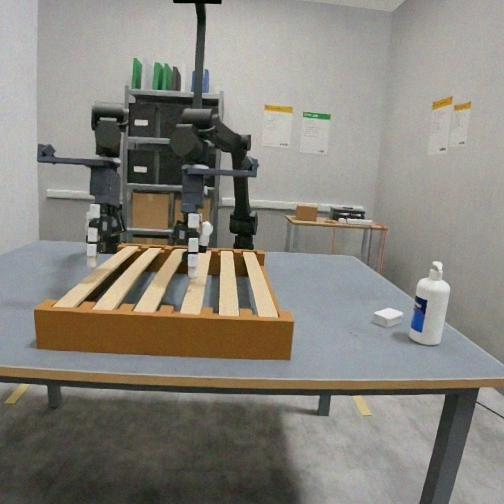

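execute_actions([
  [[0,0.005,-0.06,0,0,0,1.0,0,-0.9,-0.6,1.0,0,-0.9,-0.6,0.754,0,0.576,0.696,0.714,0.678,0.226,0.168,0.4,-0.6,0,-0.005,-0.06,0,0,0,1.0,0,-0.9,-0.6,1.0,0,-0.9,-0.6,0.754,0,0.576,0.696,0.714,0.678,0.226,0.168,0.4,-0.6]],
  [[0,0,-0.03,0,0,0,1.0,0,-0.9,-0.6,1.0,0,-0.9,-0.6,0.754,0,0.576,0.696,0.714,0.678,0.226,0.168,0.4,-0.6,0,0,-0.03,0,0,0,1.0,0,-0.9,-0.6,1.0,0,-0.9,-0.6,0.754,0,0.576,0.696,0.714,0.678,0.226,0.168,0.4,-0.6]],
  [[0,0,-0.03,0,0,0,1.0,0,-0.9,-0.6,1.0,0,-0.9,-0.6,0.754,0,0.576,0.696,0.714,0.678,0.226,0.168,0.4,-0.6,0,0,-0.03,0,0,0,1.0,0,-0.9,-0.6,1.0,0,-0.9,-0.6,0.754,0,0.576,0.696,0.714,0.678,0.226,0.168,0.4,-0.6]],
  [[0,0,-0.026,0,0,0,1.0,0,-0.9,-0.6,1.0,0,-0.9,-0.6,0.754,0,0.576,0.696,0.714,0.678,0.226,0.168,0.4,-0.6,0,0,-0.026,0,0,0,1.0,0,-0.9,-0.6,1.0,0,-0.9,-0.6,0.754,0,0.576,0.696,0.714,0.678,0.226,0.168,0.4,-0.6]],
])

execute_actions([
  [[0,0,-0.03,0,0,0,1.0,0,-0.9,-0.6,1.0,0,-0.9,-0.6,0.754,0,0.576,0.696,0.714,0.678,0.226,0.168,0.4,-0.6,0,0,-0.03,0,0,0,1.0,0,-0.9,-0.6,1.0,0,-0.9,-0.6,0.754,0,0.576,0.696,0.714,0.678,0.226,0.168,0.4,-0.6]],
  [[0,0,-0.03,0,0,0,1.0,0,-0.9,-0.6,1.0,0,-0.9,-0.6,0.754,0,0.576,0.696,0.714,0.678,0.226,0.168,0.4,-0.6,0,0,-0.03,0,0,0,1.0,0,-0.9,-0.6,1.0,0,-0.9,-0.6,0.754,0,0.576,0.696,0.714,0.678,0.226,0.168,0.4,-0.6]],
  [[0,0,-0.03,0,0,0,1.0,0,-0.9,-0.6,1.0,0,-0.9,-0.6,0.754,0,0.576,0.696,0.714,0.678,0.226,0.168,0.4,-0.6,0,0,-0.03,0,0,0,1.0,0,-0.9,-0.6,1.0,0,-0.9,-0.6,0.754,0,0.576,0.696,0.714,0.678,0.226,0.168,0.4,-0.6]],
], cameras=["cam_low"])

zoom_image(camera="cam_low", region=[160, 245, 280, 315])

Scene clock: 414.93 s.
left_arm: end_effector_position=(+0.6027, +0.1965, +0.1876) hand_goal=(+1.000, +0.000, -0.900, -0.600, +1.000, +0.000, -0.900, -0.600, +0.754, +0.000, +0.576, +0.696, +0.714, +0.678, +0.226, +0.168) hand_measured=(+1.000, -0.002, -0.896, -0.598, +0.998, +0.000, -0.894, -0.596, +0.750, +0.022, +0.574, +0.694, +0.716, +0.678, +0.222, +0.166) hand_current_ma=(+0, -1, +3, +1, +0, +0, +3, +1, -2, +21, +0, -1, +0, +0, -3, -1) hand_state=(goal, goal, goal, goal, goal, goal, goal, goal, goal, blocked, goal, goal, goal, goal, goal, goal) hand_current_limit=0.40 hand_speed=-0.60 end_effector_quat_wxyz=(+0.139, -0.004, +0.990, -0.009) | right_arm: end_effector_position=(+0.6056, -0.1959, +0.1865) hand_goal=(+1.000, +0.000, -0.900, -0.600, +1.000, +0.000, -0.900, -0.600, +0.754, +0.000, +0.576, +0.696, +0.714, +0.678, +0.226, +0.168) hand_measured=(+0.998, -0.002, -0.894, -0.598, +0.998, +0.000, -0.894, -0.598, +0.750, +0.018, +0.574, +0.694, +0.714, +0.678, +0.222, +0.166) hand_current_ma=(-7, -2, +16, +6, -7, +0, +15, +6, -13, +49, -4, -6, -2, -2, -16, -4) hand_state=(goal, goal, goal, goal, goal, goal, goal, goal, goal, goal, goal, goal, goal, goal, goal, goal) hand_current_limit=0.40 hand_speed=-0.60 end_effector_quat_wxyz=(-0.008, +0.990, +0.009, +0.139)
Joint positions: left_arm=[-0.258 2.004 1.954 -1.245 -0.051 -1.821] | right_arm=[0.306 1.928 1.788 -1.156 0.053 1.807]
Joint torques (N m): left_arm=[-0.97 -20.31 5 1.13 -0.11 0.12] | right_arm=[-0.38 -14.1 5.49 0.77 0.19 0.01]
Heat: left arm: hottest elbow 37 °C; right arm: hottest elbow 38 °C.
Hand target: left_arm +0.6000, +0.2013, +0.1431; +0.105, -0.001, +0.994, +0.000 | right_arm +0.5997, -0.2029, +0.1431; +0.000, +0.994, +0.000, +0.105
Off the commanded pose: left_arm 0.045 m, 4 deg | right_arm 0.044 m, 4 deg.

Scene clock: 416.63 s.
left_arm: end_effector_position=(+0.6031, +0.1966, +0.1772) hand_goal=(+1.000, +0.000, -0.900, -0.600, +1.000, +0.000, -0.900, -0.600, +0.754, +0.000, +0.576, +0.696, +0.714, +0.678, +0.226, +0.168) hand_measured=(+1.000, -0.002, -0.896, -0.598, +0.998, +0.000, -0.894, -0.596, +0.746, +0.060, +0.572, +0.694, +0.716, +0.678, +0.222, +0.166) hand_current_ma=(+0, -1, +3, +1, +0, +0, +3, +1, -6, +100, -3, -1, +0, +0, -3, -1) hand_state=(goal, goal, goal, goal, goal, goal, goal, goal, goal, blocked, goal, goal, goal, goal, goal, goal) hand_current_limit=0.40 hand_speed=-0.60 end_effector_quat_wxyz=(+0.170, -0.005, +0.985, -0.017) | right_arm: end_effector_position=(+0.6078, -0.1957, +0.1772) hand_goal=(+1.000, +0.000, -0.900, -0.600, +1.000, +0.000, -0.900, -0.600, +0.754, +0.000, +0.576, +0.696, +0.714, +0.678, +0.226, +0.168) hand_measured=(+0.998, -0.002, -0.894, -0.598, +0.998, +0.000, -0.894, -0.598, +0.744, +0.066, +0.572, +0.692, +0.714, +0.678, +0.222, +0.166) hand_current_ma=(-7, -2, +15, +6, -7, +0, +15, +6, -31, +213, -12, -7, -2, -2, -16, -4) hand_state=(goal, goal, goal, goal, goal, goal, goal, goal, goal, blocked, goal, goal, goal, goal, goal, goal) hand_current_limit=0.40 hand_speed=-0.60 end_effector_quat_wxyz=(-0.016, +0.985, +0.008, +0.172)
Joint positions: left_arm=[-0.258 1.962 1.854 -1.124 -0.052 -1.821] | right_arm=[0.306 1.894 1.707 -1.041 0.055 1.807]
Joint torques (N m): left_arm=[-1.38 -15.27 4.12 1.48 -0.05 0.12] | right_arm=[-0.21 -9.35 4.3 1.18 0.09 0.03]
Heat: left arm: hottest elbow 36 °C; right arm: hottest elbow 38 °C.
Hand target: left_arm +0.6000, +0.2013, +0.0892; +0.105, -0.001, +0.994, +0.000 | right_arm +0.5996, -0.2029, +0.0890; +0.000, +0.995, +0.000, +0.105
Off the commanded pose: left_arm 0.088 m, 8 deg | right_arm 0.089 m, 8 deg.
Images, in order (width x height): cam_low 504x504.

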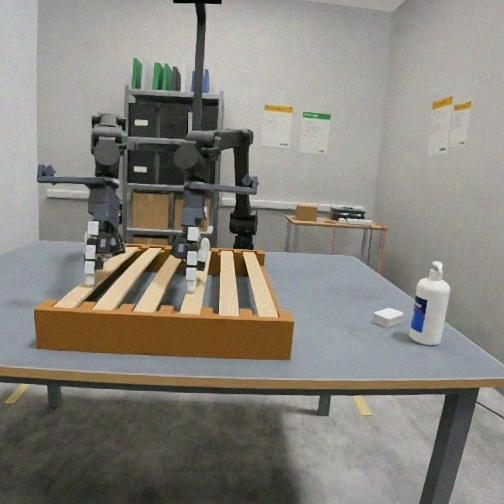

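Scaled by 4.200.

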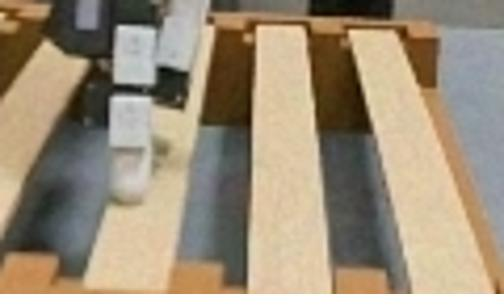

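execute_actions([
  [[0,0,0.08,0,0,0,1.0,0,-0.9,-0.6,1.0,0,-0.9,-0.6,0.754,0,0.576,0.696,0.714,0.678,0.226,0.168,0.4,-0.6,0,0,0.08,0,0,0,1.0,0,-0.9,-0.6,1.0,0,-0.9,-0.6,0.754,0,0.576,0.696,0.714,0.678,0.226,0.168,0.4,-0.6]],
  [[0,0.129,0.08,0,0,0,1.0,0,-0.9,-0.6,1.0,0,-0.9,-0.6,0.754,0,0.576,0.696,0.714,0.678,0.226,0.168,0.4,-0.6,0,0.137,0.08,0,0,0,1.0,0,-0.9,-0.6,1.0,0,-0.9,-0.6,0.754,0,0.576,0.696,0.714,0.678,0.226,0.168,0.4,-0.6]],
  [[0,0,-0.07,0,0,0,1.0,0,-0.9,-0.6,1.0,0,-0.9,-0.6,0.754,0,0.576,0.696,0.714,0.678,0.226,0.168,0.4,-0.6,0,0,-0.07,0,0,0,1.0,0,-0.9,-0.6,1.0,0,-0.9,-0.6,0.754,0,0.576,0.696,0.714,0.678,0.226,0.168,0.4,-0.6]],
])

execute_actions([
  [[0,0,-0.03,0,0,0,1.0,0,-0.9,-0.6,1.0,0,-0.9,-0.6,0.754,0,0.576,0.696,0.714,0.678,0.226,0.168,0.4,-0.6,0,0,-0.03,0,0,0,1.0,0,-0.9,-0.6,1.0,0,-0.9,-0.6,0.754,0,0.576,0.696,0.714,0.678,0.226,0.168,0.4,-0.6]],
  [[0,0,-0.03,0,0,0,1.0,0,-0.9,-0.6,1.0,0,-0.9,-0.6,0.754,0,0.576,0.696,0.714,0.678,0.226,0.168,0.4,-0.6,0,0,-0.03,0,0,0,1.0,0,-0.9,-0.6,1.0,0,-0.9,-0.6,0.754,0,0.576,0.696,0.714,0.678,0.226,0.168,0.4,-0.6]],
])

execute_actions([
  [[0,0,-0.03,0,0,0,1.0,0,-0.9,-0.6,1.0,0,-0.9,-0.6,0.754,0,0.576,0.696,0.714,0.678,0.226,0.168,0.4,-0.6,0,0,-0.03,0,0,0,1.0,0,-0.9,-0.6,1.0,0,-0.9,-0.6,0.754,0,0.576,0.696,0.714,0.678,0.226,0.168,0.4,-0.6]],
])

Scene clock: 433.87 s.
left_arm: end_effector_position=(+0.5996, +0.2706, +0.1767) hand_goal=(+1.000, +0.000, -0.900, -0.600, +1.000, +0.000, -0.900, -0.600, +0.754, +0.000, +0.576, +0.696, +0.714, +0.678, +0.226, +0.168) hand_measured=(+0.998, -0.002, -0.896, -0.598, +0.998, +0.000, -0.894, -0.596, +0.804, -0.002, +0.616, +0.714, +0.714, +0.678, +0.222, +0.166) hand_current_ma=(+0, -1, +3, +1, +0, +0, +3, +1, +101, -1, +69, +20, +0, +0, -4, -1) hand_state=(goal, goal, goal, goal, goal, goal, goal, goal, blocked, goal, blocked, goal, goal, goal, goal, goal) hand_current_limit=0.40 hand_speed=-0.60 end_effector_quat_wxyz=(+0.129, +0.003, +0.992, -0.009) | right_arm: end_effector_position=(+0.6011, -0.1172, +0.1886) hand_goal=(+1.000, +0.000, -0.900, -0.600, +1.000, +0.000, -0.900, -0.600, +0.754, +0.000, +0.576, +0.696, +0.714, +0.678, +0.226, +0.168) hand_measured=(+0.998, -0.002, -0.894, -0.598, +0.998, +0.000, -0.894, -0.598, +0.726, +0.032, +0.560, +0.684, +0.714, +0.678, +0.220, +0.166) hand_current_ma=(-5, -2, +15, +6, -5, +0, +15, +6, -99, +93, -49, -33, -1, -2, -18, -4) hand_state=(goal, goal, goal, goal, goal, goal, goal, goal, blocked, blocked, goal, goal, goal, goal, goal, goal) hand_current_limit=0.40 hand_speed=-0.60 end_effector_quat_wxyz=(-0.007, +0.991, +0.007, +0.135)
Joint positions: left_arm=[-0.144 1.966 1.866 -1.212 -0.017 -1.699] | right_arm=[0.428 1.996 1.901 -1.219 0.086 1.928]
Joint torques (N m): left_arm=[-0.62 -19.9 6.38 1.11 -0.47 0.05] | right_arm=[-0.38 -14.56 5.52 1.17 -0.18 0]
Heat: left arm: hottest elbow 36 °C; right arm: hottest elbow 37 °C.
Hand target: left_arm +0.5999, +0.2787, +0.1432; +0.105, -0.001, +0.994, +0.000 | right_arm +0.5996, -0.1208, +0.1429; +0.000, +0.995, +0.000, +0.105
Off the commanded pose: left_arm 0.035 m, 3 deg | right_arm 0.046 m, 4 deg.

Scene clock: 435.07 s.
left_arm: end_effector_position=(+0.6035, +0.2678, +0.1571) hand_goal=(+1.000, +0.000, -0.900, -0.600, +1.000, +0.000, -0.900, -0.600, +0.754, +0.000, +0.576, +0.696, +0.714, +0.678, +0.226, +0.168) hand_measured=(+0.980, +0.010, -0.940, -0.598, +0.998, +0.000, -0.894, -0.596, +0.798, +0.008, +0.608, +0.706, +0.714, +0.678, +0.222, +0.166) hand_current_ma=(-26, +7, -67, +1, +0, +0, +3, +1, +84, +5, +46, +9, +0, +0, -4, -1) hand_state=(goal, goal, blocked, goal, goal, goal, goal, goal, blocked, goal, blocked, goal, goal, goal, goal, goal) hand_current_limit=0.40 hand_speed=-0.60 end_effector_quat_wxyz=(+0.139, +0.005, +0.990, -0.011) | right_arm: end_effector_position=(+0.6018, -0.1168, +0.1825) hand_goal=(+1.000, +0.000, -0.900, -0.600, +1.000, +0.000, -0.900, -0.600, +0.754, +0.000, +0.576, +0.696, +0.714, +0.678, +0.226, +0.168) hand_measured=(+0.998, -0.002, -0.894, -0.598, +0.998, +0.000, -0.894, -0.598, +0.716, +0.072, +0.552, +0.680, +0.714, +0.678, +0.220, +0.166) hand_current_ma=(-5, -2, +15, +6, -5, +0, +15, +6, -147, +241, -76, -49, -1, -2, -17, -4) hand_state=(goal, goal, goal, goal, goal, goal, goal, goal, blocked, blocked, blocked, goal, goal, goal, goal, goal) hand_current_limit=0.40 hand_speed=-0.60 end_effector_quat_wxyz=(-0.015, +0.988, +0.006, +0.155)
Joint positions: left_arm=[-0.147 1.97 1.819 -1.141 -0.015 -1.698] | right_arm=[0.428 1.969 1.84 -1.141 0.086 1.93]
Joint torques (N m): left_arm=[-0.5 -18.96 4.92 1.46 -0.53 0.04] | right_arm=[-0.09 -11.52 4.75 1.48 -0.15 -0.01]
Heat: left arm: hottest elbow 36 °C; right arm: hottest elbow 37 °C.
Hand target: left_arm +0.5999, +0.2787, +0.1070; +0.105, -0.001, +0.994, +0.000 | right_arm +0.5996, -0.1208, +0.1072; +0.000, +0.995, +0.000, +0.105
Off the commanded pose: left_arm 0.051 m, 4 deg | right_arm 0.075 m, 6 deg.

Scene clock: 435.77 s.
left_arm: end_effector_position=(+0.6046, +0.2673, +0.1541) hand_goal=(+1.000, +0.000, -0.900, -0.600, +1.000, +0.000, -0.900, -0.600, +0.754, +0.000, +0.576, +0.696, +0.714, +0.678, +0.226, +0.168) hand_measured=(+0.970, +0.020, -0.962, -0.598, +0.998, +0.000, -0.894, -0.596, +0.794, +0.010, +0.606, +0.706, +0.714, +0.678, +0.222, +0.166) hand_current_ma=(-49, +18, -129, +1, +0, +0, +3, +1, +71, +7, +42, +9, +0, +0, -4, -1) hand_state=(blocked, goal, blocked, goal, goal, goal, goal, goal, blocked, goal, blocked, goal, goal, goal, goal, goal) hand_current_limit=0.40 hand_speed=-0.60 end_effector_quat_wxyz=(+0.149, +0.005, +0.989, -0.012) | right_arm: end_effector_position=(+0.6022, -0.1166, +0.1795) hand_goal=(+1.000, +0.000, -0.900, -0.600, +1.000, +0.000, -0.900, -0.600, +0.754, +0.000, +0.576, +0.696, +0.714, +0.678, +0.226, +0.168) hand_measured=(+0.998, -0.002, -0.894, -0.598, +0.998, +0.000, -0.894, -0.598, +0.712, +0.094, +0.550, +0.678, +0.714, +0.678, +0.220, +0.166) hand_current_ma=(-5, -2, +15, +6, -5, +0, +15, +6, -162, +328, -87, -57, -1, -2, -17, -4) hand_state=(goal, goal, goal, goal, goal, goal, goal, goal, blocked, blocked, blocked, goal, goal, goal, goal, goal) hand_current_limit=0.40 hand_speed=-0.60 end_effector_quat_wxyz=(-0.019, +0.986, +0.005, +0.165)
Joint positions: left_arm=[-0.148 1.961 1.795 -1.105 -0.016 -1.698] | right_arm=[0.428 1.956 1.811 -1.102 0.086 1.931]
Joint torques (N m): left_arm=[-0.56 -17.2 4.34 1.78 -0.49 0.07] | right_arm=[-0.44 -9.82 4.33 1.59 -0.15 -0.01]
Heat: left arm: hottest elbow 36 °C; right arm: hottest elbow 37 °C.
Hand target: left_arm +0.5999, +0.2789, +0.0891; +0.105, -0.001, +0.994, +0.000 | right_arm +0.5996, -0.1208, +0.0890; +0.000, +0.995, +0.000, +0.105
Off the commanded pose: left_arm 0.066 m, 5 deg | right_arm 0.090 m, 7 deg.

execute_actions([
  [[0,0,0.1,0,0,0,1.0,0,-0.9,-0.6,1.0,0,-0.9,-0.6,0.754,0,0.576,0.696,0.714,0.678,0.226,0.168,0.4,-0.6,0,0,0.1,0,0,0,1.0,0,-0.9,-0.6,1.0,0,-0.9,-0.6,0.754,0,0.576,0.696,0.714,0.678,0.226,0.168,0.4,-0.6]],
  [[0,0,0.08,0,0,0,1.0,0,-0.9,-0.6,1.0,0,-0.9,-0.6,0.754,0,0.576,0.696,0.714,0.678,0.226,0.168,0.4,-0.6,0,0,0.08,0,0,0,1.0,0,-0.9,-0.6,1.0,0,-0.9,-0.6,0.754,0,0.576,0.696,0.714,0.678,0.226,0.168,0.4,-0.6]],
  [[0,0,0,0,0,0,1.0,0,-0.9,-0.6,1.0,0,-0.9,-0.6,0.754,0,0.576,0.696,0.714,0.678,0.226,0.168,0.4,-0.6,0,0,0,0,0,0,1.0,0,-0.9,-0.6,1.0,0,-0.9,-0.6,0.754,0,0.576,0.696,0.714,0.678,0.226,0.168,0.4,-0.6]],
], cameras=["all"])

Scene clock: 439.83 s.
left_arm: end_effector_position=(+0.5907, +0.2710, +0.1959) hand_goal=(+1.000, +0.000, -0.900, -0.600, +1.000, +0.000, -0.900, -0.600, +0.754, +0.000, +0.576, +0.696, +0.714, +0.678, +0.226, +0.168) hand_measured=(+0.996, +0.004, -0.900, -0.598, +0.998, +0.000, -0.894, -0.596, +0.774, +0.000, +0.594, +0.704, +0.714, +0.678, +0.220, +0.166) hand_current_ma=(-3, +1, +0, +1, +0, +0, +3, +1, +28, +0, +19, +6, +0, +0, -5, -1) hand_state=(goal, goal, goal, goal, goal, goal, goal, goal, blocked, goal, goal, goal, goal, goal, goal, goal) hand_current_limit=0.40 hand_speed=-0.60 end_effector_quat_wxyz=(+0.104, +0.007, +0.995, -0.003) | right_arm: end_effector_position=(+0.5897, -0.1209, +0.1975) hand_goal=(+1.000, +0.000, -0.900, -0.600, +1.000, +0.000, -0.900, -0.600, +0.754, +0.000, +0.576, +0.696, +0.714, +0.678, +0.226, +0.168) hand_measured=(+0.998, -0.002, -0.894, -0.598, +0.998, +0.000, -0.894, -0.598, +0.750, -0.006, +0.574, +0.694, +0.714, +0.678, +0.220, +0.166) hand_current_ma=(-5, -2, +14, +6, -5, +0, +14, +6, -9, -12, -5, -6, -1, -2, -18, -4) hand_state=(goal, goal, goal, goal, goal, goal, goal, goal, goal, goal, goal, goal, goal, goal, goal, goal) hand_current_limit=0.40 hand_speed=-0.60 end_effector_quat_wxyz=(+0.003, +0.994, +0.008, +0.105)
Joint positions: left_arm=[-0.147 1.971 1.927 -1.319 -0.021 -1.693] | right_arm=[0.428 2.005 1.94 -1.312 0.081 1.931]
Joint torques (N m): left_arm=[-0.5 -21.25 10.44 0.03 -0.32 0.01] | right_arm=[-0.09 -16.15 10.91 -0.16 -0.01 -0.02]
Heat: left arm: hottest elbow 36 °C; right arm: hottest elbow 37 °C.
Hand target: left_arm +0.6000, +0.2787, +0.1972; +0.105, -0.001, +0.994, +0.000 | right_arm +0.5996, -0.1208, +0.1972; +0.000, +0.995, +0.000, +0.105
Off the commanded pose: left_arm 0.012 m, 1 deg | right_arm 0.010 m, 1 deg.

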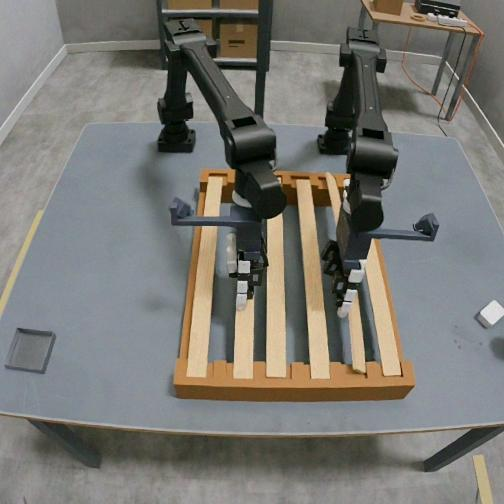

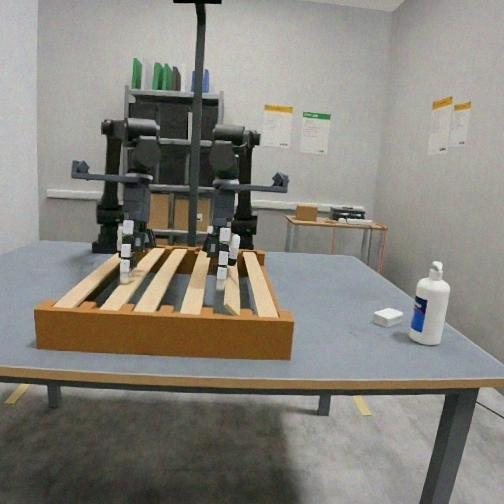

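zoom_image(camera="cam_high", region=[170, 300, 420, 410])

zoom_image(camera="cam_high", region=[190, 160, 390, 260])

zoom_image(camera="cam_low", region=[40, 240, 300, 360])

Scaled by 2.016.

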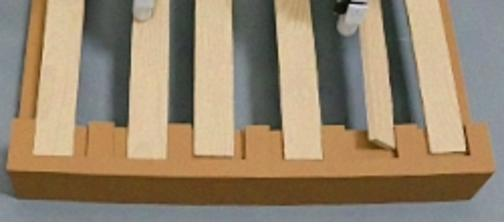

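Scaled by 2.520.

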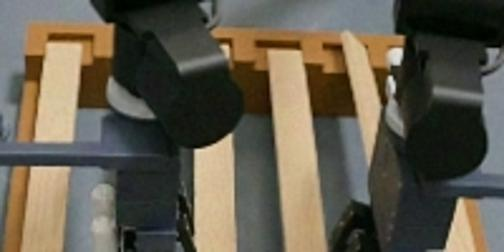

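Scaled by 1.938.

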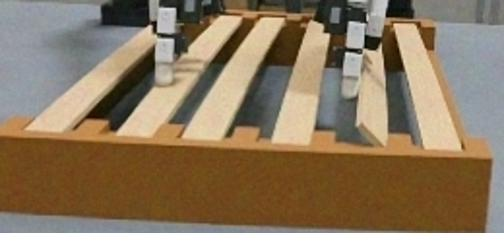

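execute_actions([
  [[0,0,0.08,0,0,0,1.0,0,-0.9,-0.6,1.0,0,-0.9,-0.6,0.754,0,0.576,0.696,0.714,0.678,0.226,0.168,0.4,-0.6,0,0,0.08,0,0,0,1.0,0,-0.9,-0.6,1.0,0,-0.9,-0.6,0.754,0,0.576,0.696,0.714,0.678,0.226,0.168,0.4,-0.6]],
  [[-0.15,0.1,0.08,0,0,0,1.0,0,-0.9,-0.6,1.0,0,-0.9,-0.6,0.754,0,0.576,0.696,0.714,0.678,0.226,0.168,0.4,-0.6,-0.15,0,0.08,0,0,0,1.0,0,-0.9,-0.6,1.0,0,-0.9,-0.6,0.754,0,0.576,0.696,0.714,0.678,0.226,0.168,0.4,-0.6]],
  [[-0.15,0.15,0,0,0,0,1.0,0,-0.9,-0.6,1.0,0,-0.9,-0.6,0.754,0,0.576,0.696,0.714,0.678,0.226,0.168,0.4,-0.6,-0.1,0,0,0,0,0,1.0,0,-0.9,-0.6,1.0,0,-0.9,-0.6,0.754,0,0.576,0.696,0.714,0.678,0.226,0.168,0.4,-0.6]],
], cameras=["all"])

zoom_image(camera="cam_high", region=[290, 160, 410, 280])

zoom_image(camera="cam_high", region=[300, 270, 420, 390])

zoom_image(camera="cam_low", region=[160, 240, 290, 340])

Scene clock: 447.00 s.
left_arm: end_effector_position=(+0.4136, +0.4266, +0.2917) hand_goal=(+1.000, +0.000, -0.900, -0.600, +1.000, +0.000, -0.900, -0.600, +0.754, +0.000, +0.576, +0.696, +0.714, +0.678, +0.226, +0.168) hand_measured=(+0.998, +0.002, -0.900, -0.598, +0.998, +0.000, -0.896, -0.598, +0.752, +0.000, +0.578, +0.698, +0.714, +0.678, +0.222, +0.166) hand_current_ma=(+0, +0, +0, +1, +0, +0, +2, +1, -1, +0, +0, +1, +0, +0, -4, -1) hand_state=(goal, goal, goal, goal, goal, goal, goal, goal, goal, goal, goal, goal, goal, goal, goal, goal) hand_current_limit=0.40 hand_speed=-0.60 end_effector_quat_wxyz=(+0.097, -0.006, +0.995, -0.001) | right_arm: end_effector_position=(+0.4480, -0.1221, +0.2933) hand_goal=(+1.000, +0.000, -0.900, -0.600, +1.000, +0.000, -0.900, -0.600, +0.754, +0.000, +0.576, +0.696, +0.714, +0.678, +0.226, +0.168) hand_measured=(+1.000, -0.002, -0.896, -0.598, +1.000, +0.000, -0.896, -0.598, +0.754, +0.000, +0.574, +0.694, +0.714, +0.678, +0.222, +0.166) hand_current_ma=(-1, -2, +12, +5, -1, +0, +13, +6, -1, -1, -3, -6, +1, -2, -17, -4) hand_state=(goal, goal, goal, goal, goal, goal, goal, goal, goal, goal, goal, goal, goal, goal, goal, goal) hand_current_limit=0.40 hand_speed=-0.60 end_effector_quat_wxyz=(+0.002, +0.995, +0.008, +0.099)
Joint positions: left_arm=[0.143 1.492 1.541 -1.427 0.031 -1.434] | right_arm=[0.528 1.64 1.675 -1.431 0.095 2.029]
Joint torques (N m): left_arm=[-1.38 -14.62 7.86 1.14 -0.07 0.14] | right_arm=[0.97 -13.22 7.72 0.73 0.28 0.08]
Heat: left arm: hottest elbow 37 °C; right arm: hottest elbow 38 °C.
Hand target: left_arm +0.4200, +0.4288, +0.2932; +0.105, -0.001, +0.994, +0.000 | right_arm +0.4496, -0.1207, +0.2932; +0.000, +0.994, +0.000, +0.105
Off the commanded pose: left_arm 0.007 m, 1 deg | right_arm 0.002 m, 1 deg.

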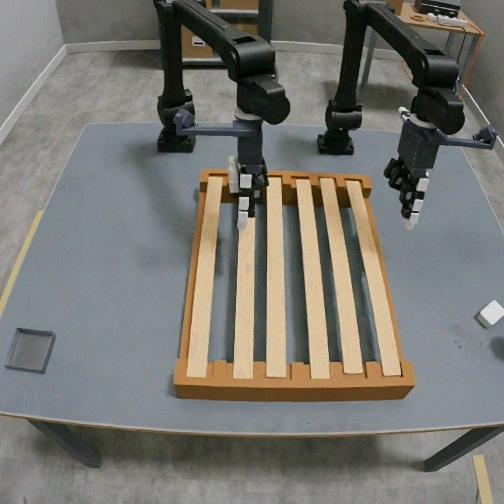

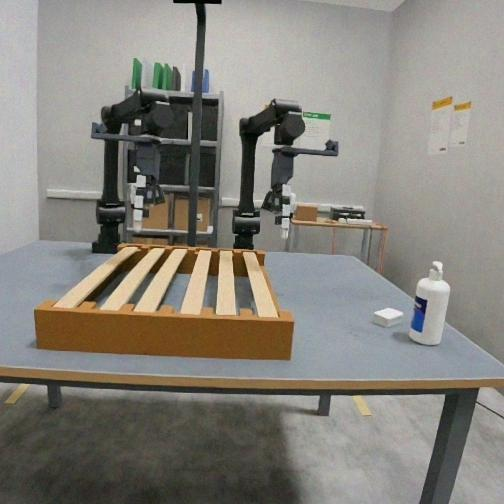

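Scaled by 4.200.

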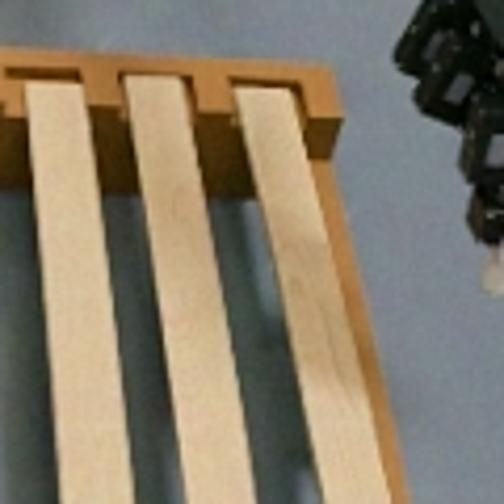

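Scaled by 4.200.

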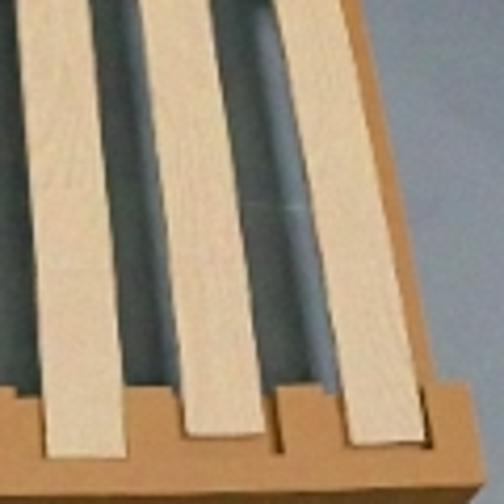

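Scaled by 3.877.

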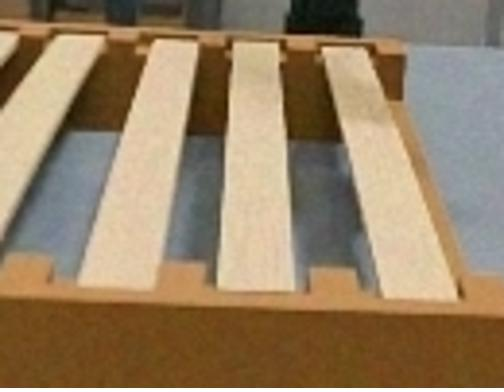

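execute_actions([
  [[0.15,-0.15,0,0,0,0,1.0,0,-0.9,-0.6,1.0,0,-0.9,-0.6,0.754,0,0.576,0.696,0.714,0.678,0.226,0.168,0.4,-0.6,0.12,0,-0.03,0,0,0,1.0,0,-0.9,-0.6,1.0,0,-0.9,-0.6,0.754,0,0.576,0.696,0.714,0.678,0.226,0.168,0.4,-0.6]],
  [[0.15,-0.1,-0.05,0,0,0,1.0,0,-0.9,-0.6,1.0,0,-0.9,-0.6,0.754,0,0.576,0.696,0.714,0.678,0.226,0.168,0.4,-0.6,0.13,0,-0.02,0,0,0,1.0,0,-0.9,-0.6,1.0,0,-0.9,-0.6,0.754,0,0.576,0.696,0.714,0.678,0.226,0.168,0.4,-0.6]],
  [[0,0,-0.06,0,0,0,1.0,0,-0.9,-0.6,1.0,0,-0.9,-0.6,0.754,0,0.576,0.696,0.714,0.678,0.226,0.168,0.4,-0.6,0,0,-0.06,0,0,0,1.0,0,-0.9,-0.6,1.0,0,-0.9,-0.6,0.754,0,0.576,0.696,0.714,0.678,0.226,0.168,0.4,-0.6]],
])

zoom_image(camera="cam_high", region=[170, 200, 420, 400])

Scene clock: 462.70 s.
left_arm: end_effector_position=(+0.5995, +0.2773, +0.2355) hand_goal=(+1.000, +0.000, -0.900, -0.600, +1.000, +0.000, -0.900, -0.600, +0.754, +0.000, +0.576, +0.696, +0.714, +0.678, +0.226, +0.168) hand_measured=(+0.998, +0.002, -0.900, -0.598, +0.998, +0.000, -0.896, -0.598, +0.752, +0.002, +0.576, +0.698, +0.712, +0.678, +0.222, +0.166) hand_current_ma=(-1, +0, +0, +1, -1, +0, +2, +1, -1, +1, +0, +1, +0, +0, -4, -1) hand_state=(goal, goal, goal, goal, goal, goal, goal, goal, goal, goal, goal, goal, goal, goal, goal, goal) hand_current_limit=0.40 hand_speed=-0.60 end_effector_quat_wxyz=(+0.107, +0.006, +0.994, +0.000) | right_arm: end_effector_position=(+0.5970, -0.1226, +0.2336) hand_goal=(+1.000, +0.000, -0.900, -0.600, +1.000, +0.000, -0.900, -0.600, +0.754, +0.000, +0.576, +0.696, +0.714, +0.678, +0.226, +0.168) hand_measured=(+0.998, -0.002, -0.896, -0.598, +0.998, +0.000, -0.896, -0.598, +0.752, +0.002, +0.574, +0.694, +0.714, +0.678, +0.222, +0.166) hand_current_ma=(-3, -2, +12, +5, -3, +0, +12, +6, -4, +4, -3, -6, +0, -2, -17, -4) hand_state=(goal, goal, goal, goal, goal, goal, goal, goal, goal, goal, goal, goal, goal, goal, goal, goal) hand_current_limit=0.40 hand_speed=-0.60 end_effector_quat_wxyz=(+0.001, +0.994, -0.009, +0.106)
Joint positions: left_arm=[-0.137 1.994 2.066 -1.429 -0.026 -1.684] | right_arm=[0.419 2.029 2.074 -1.42 0.081 1.956]
Joint torques (N m): left_arm=[-1.26 -23.41 6.54 1.16 -0.15 -0.07] | right_arm=[0.26 -18.2 7.17 0.8 -0.03 -0.25]
Heat: left arm: hottest elbow 38 °C; right arm: hottest elbow 39 °C.
Hand target: left_arm +0.5999, +0.2787, +0.2270; +0.105, -0.001, +0.994, +0.000 | right_arm +0.5997, -0.1209, +0.2271; +0.000, +0.994, +0.000, +0.105
Off the commanded pose: left_arm 0.009 m, 1 deg | right_arm 0.007 m, 1 deg.

Scaled by 2.016.
This view is cut from an older image: the scene may have changed since it was taken.

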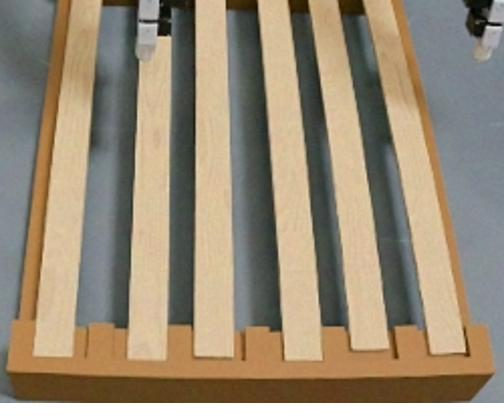

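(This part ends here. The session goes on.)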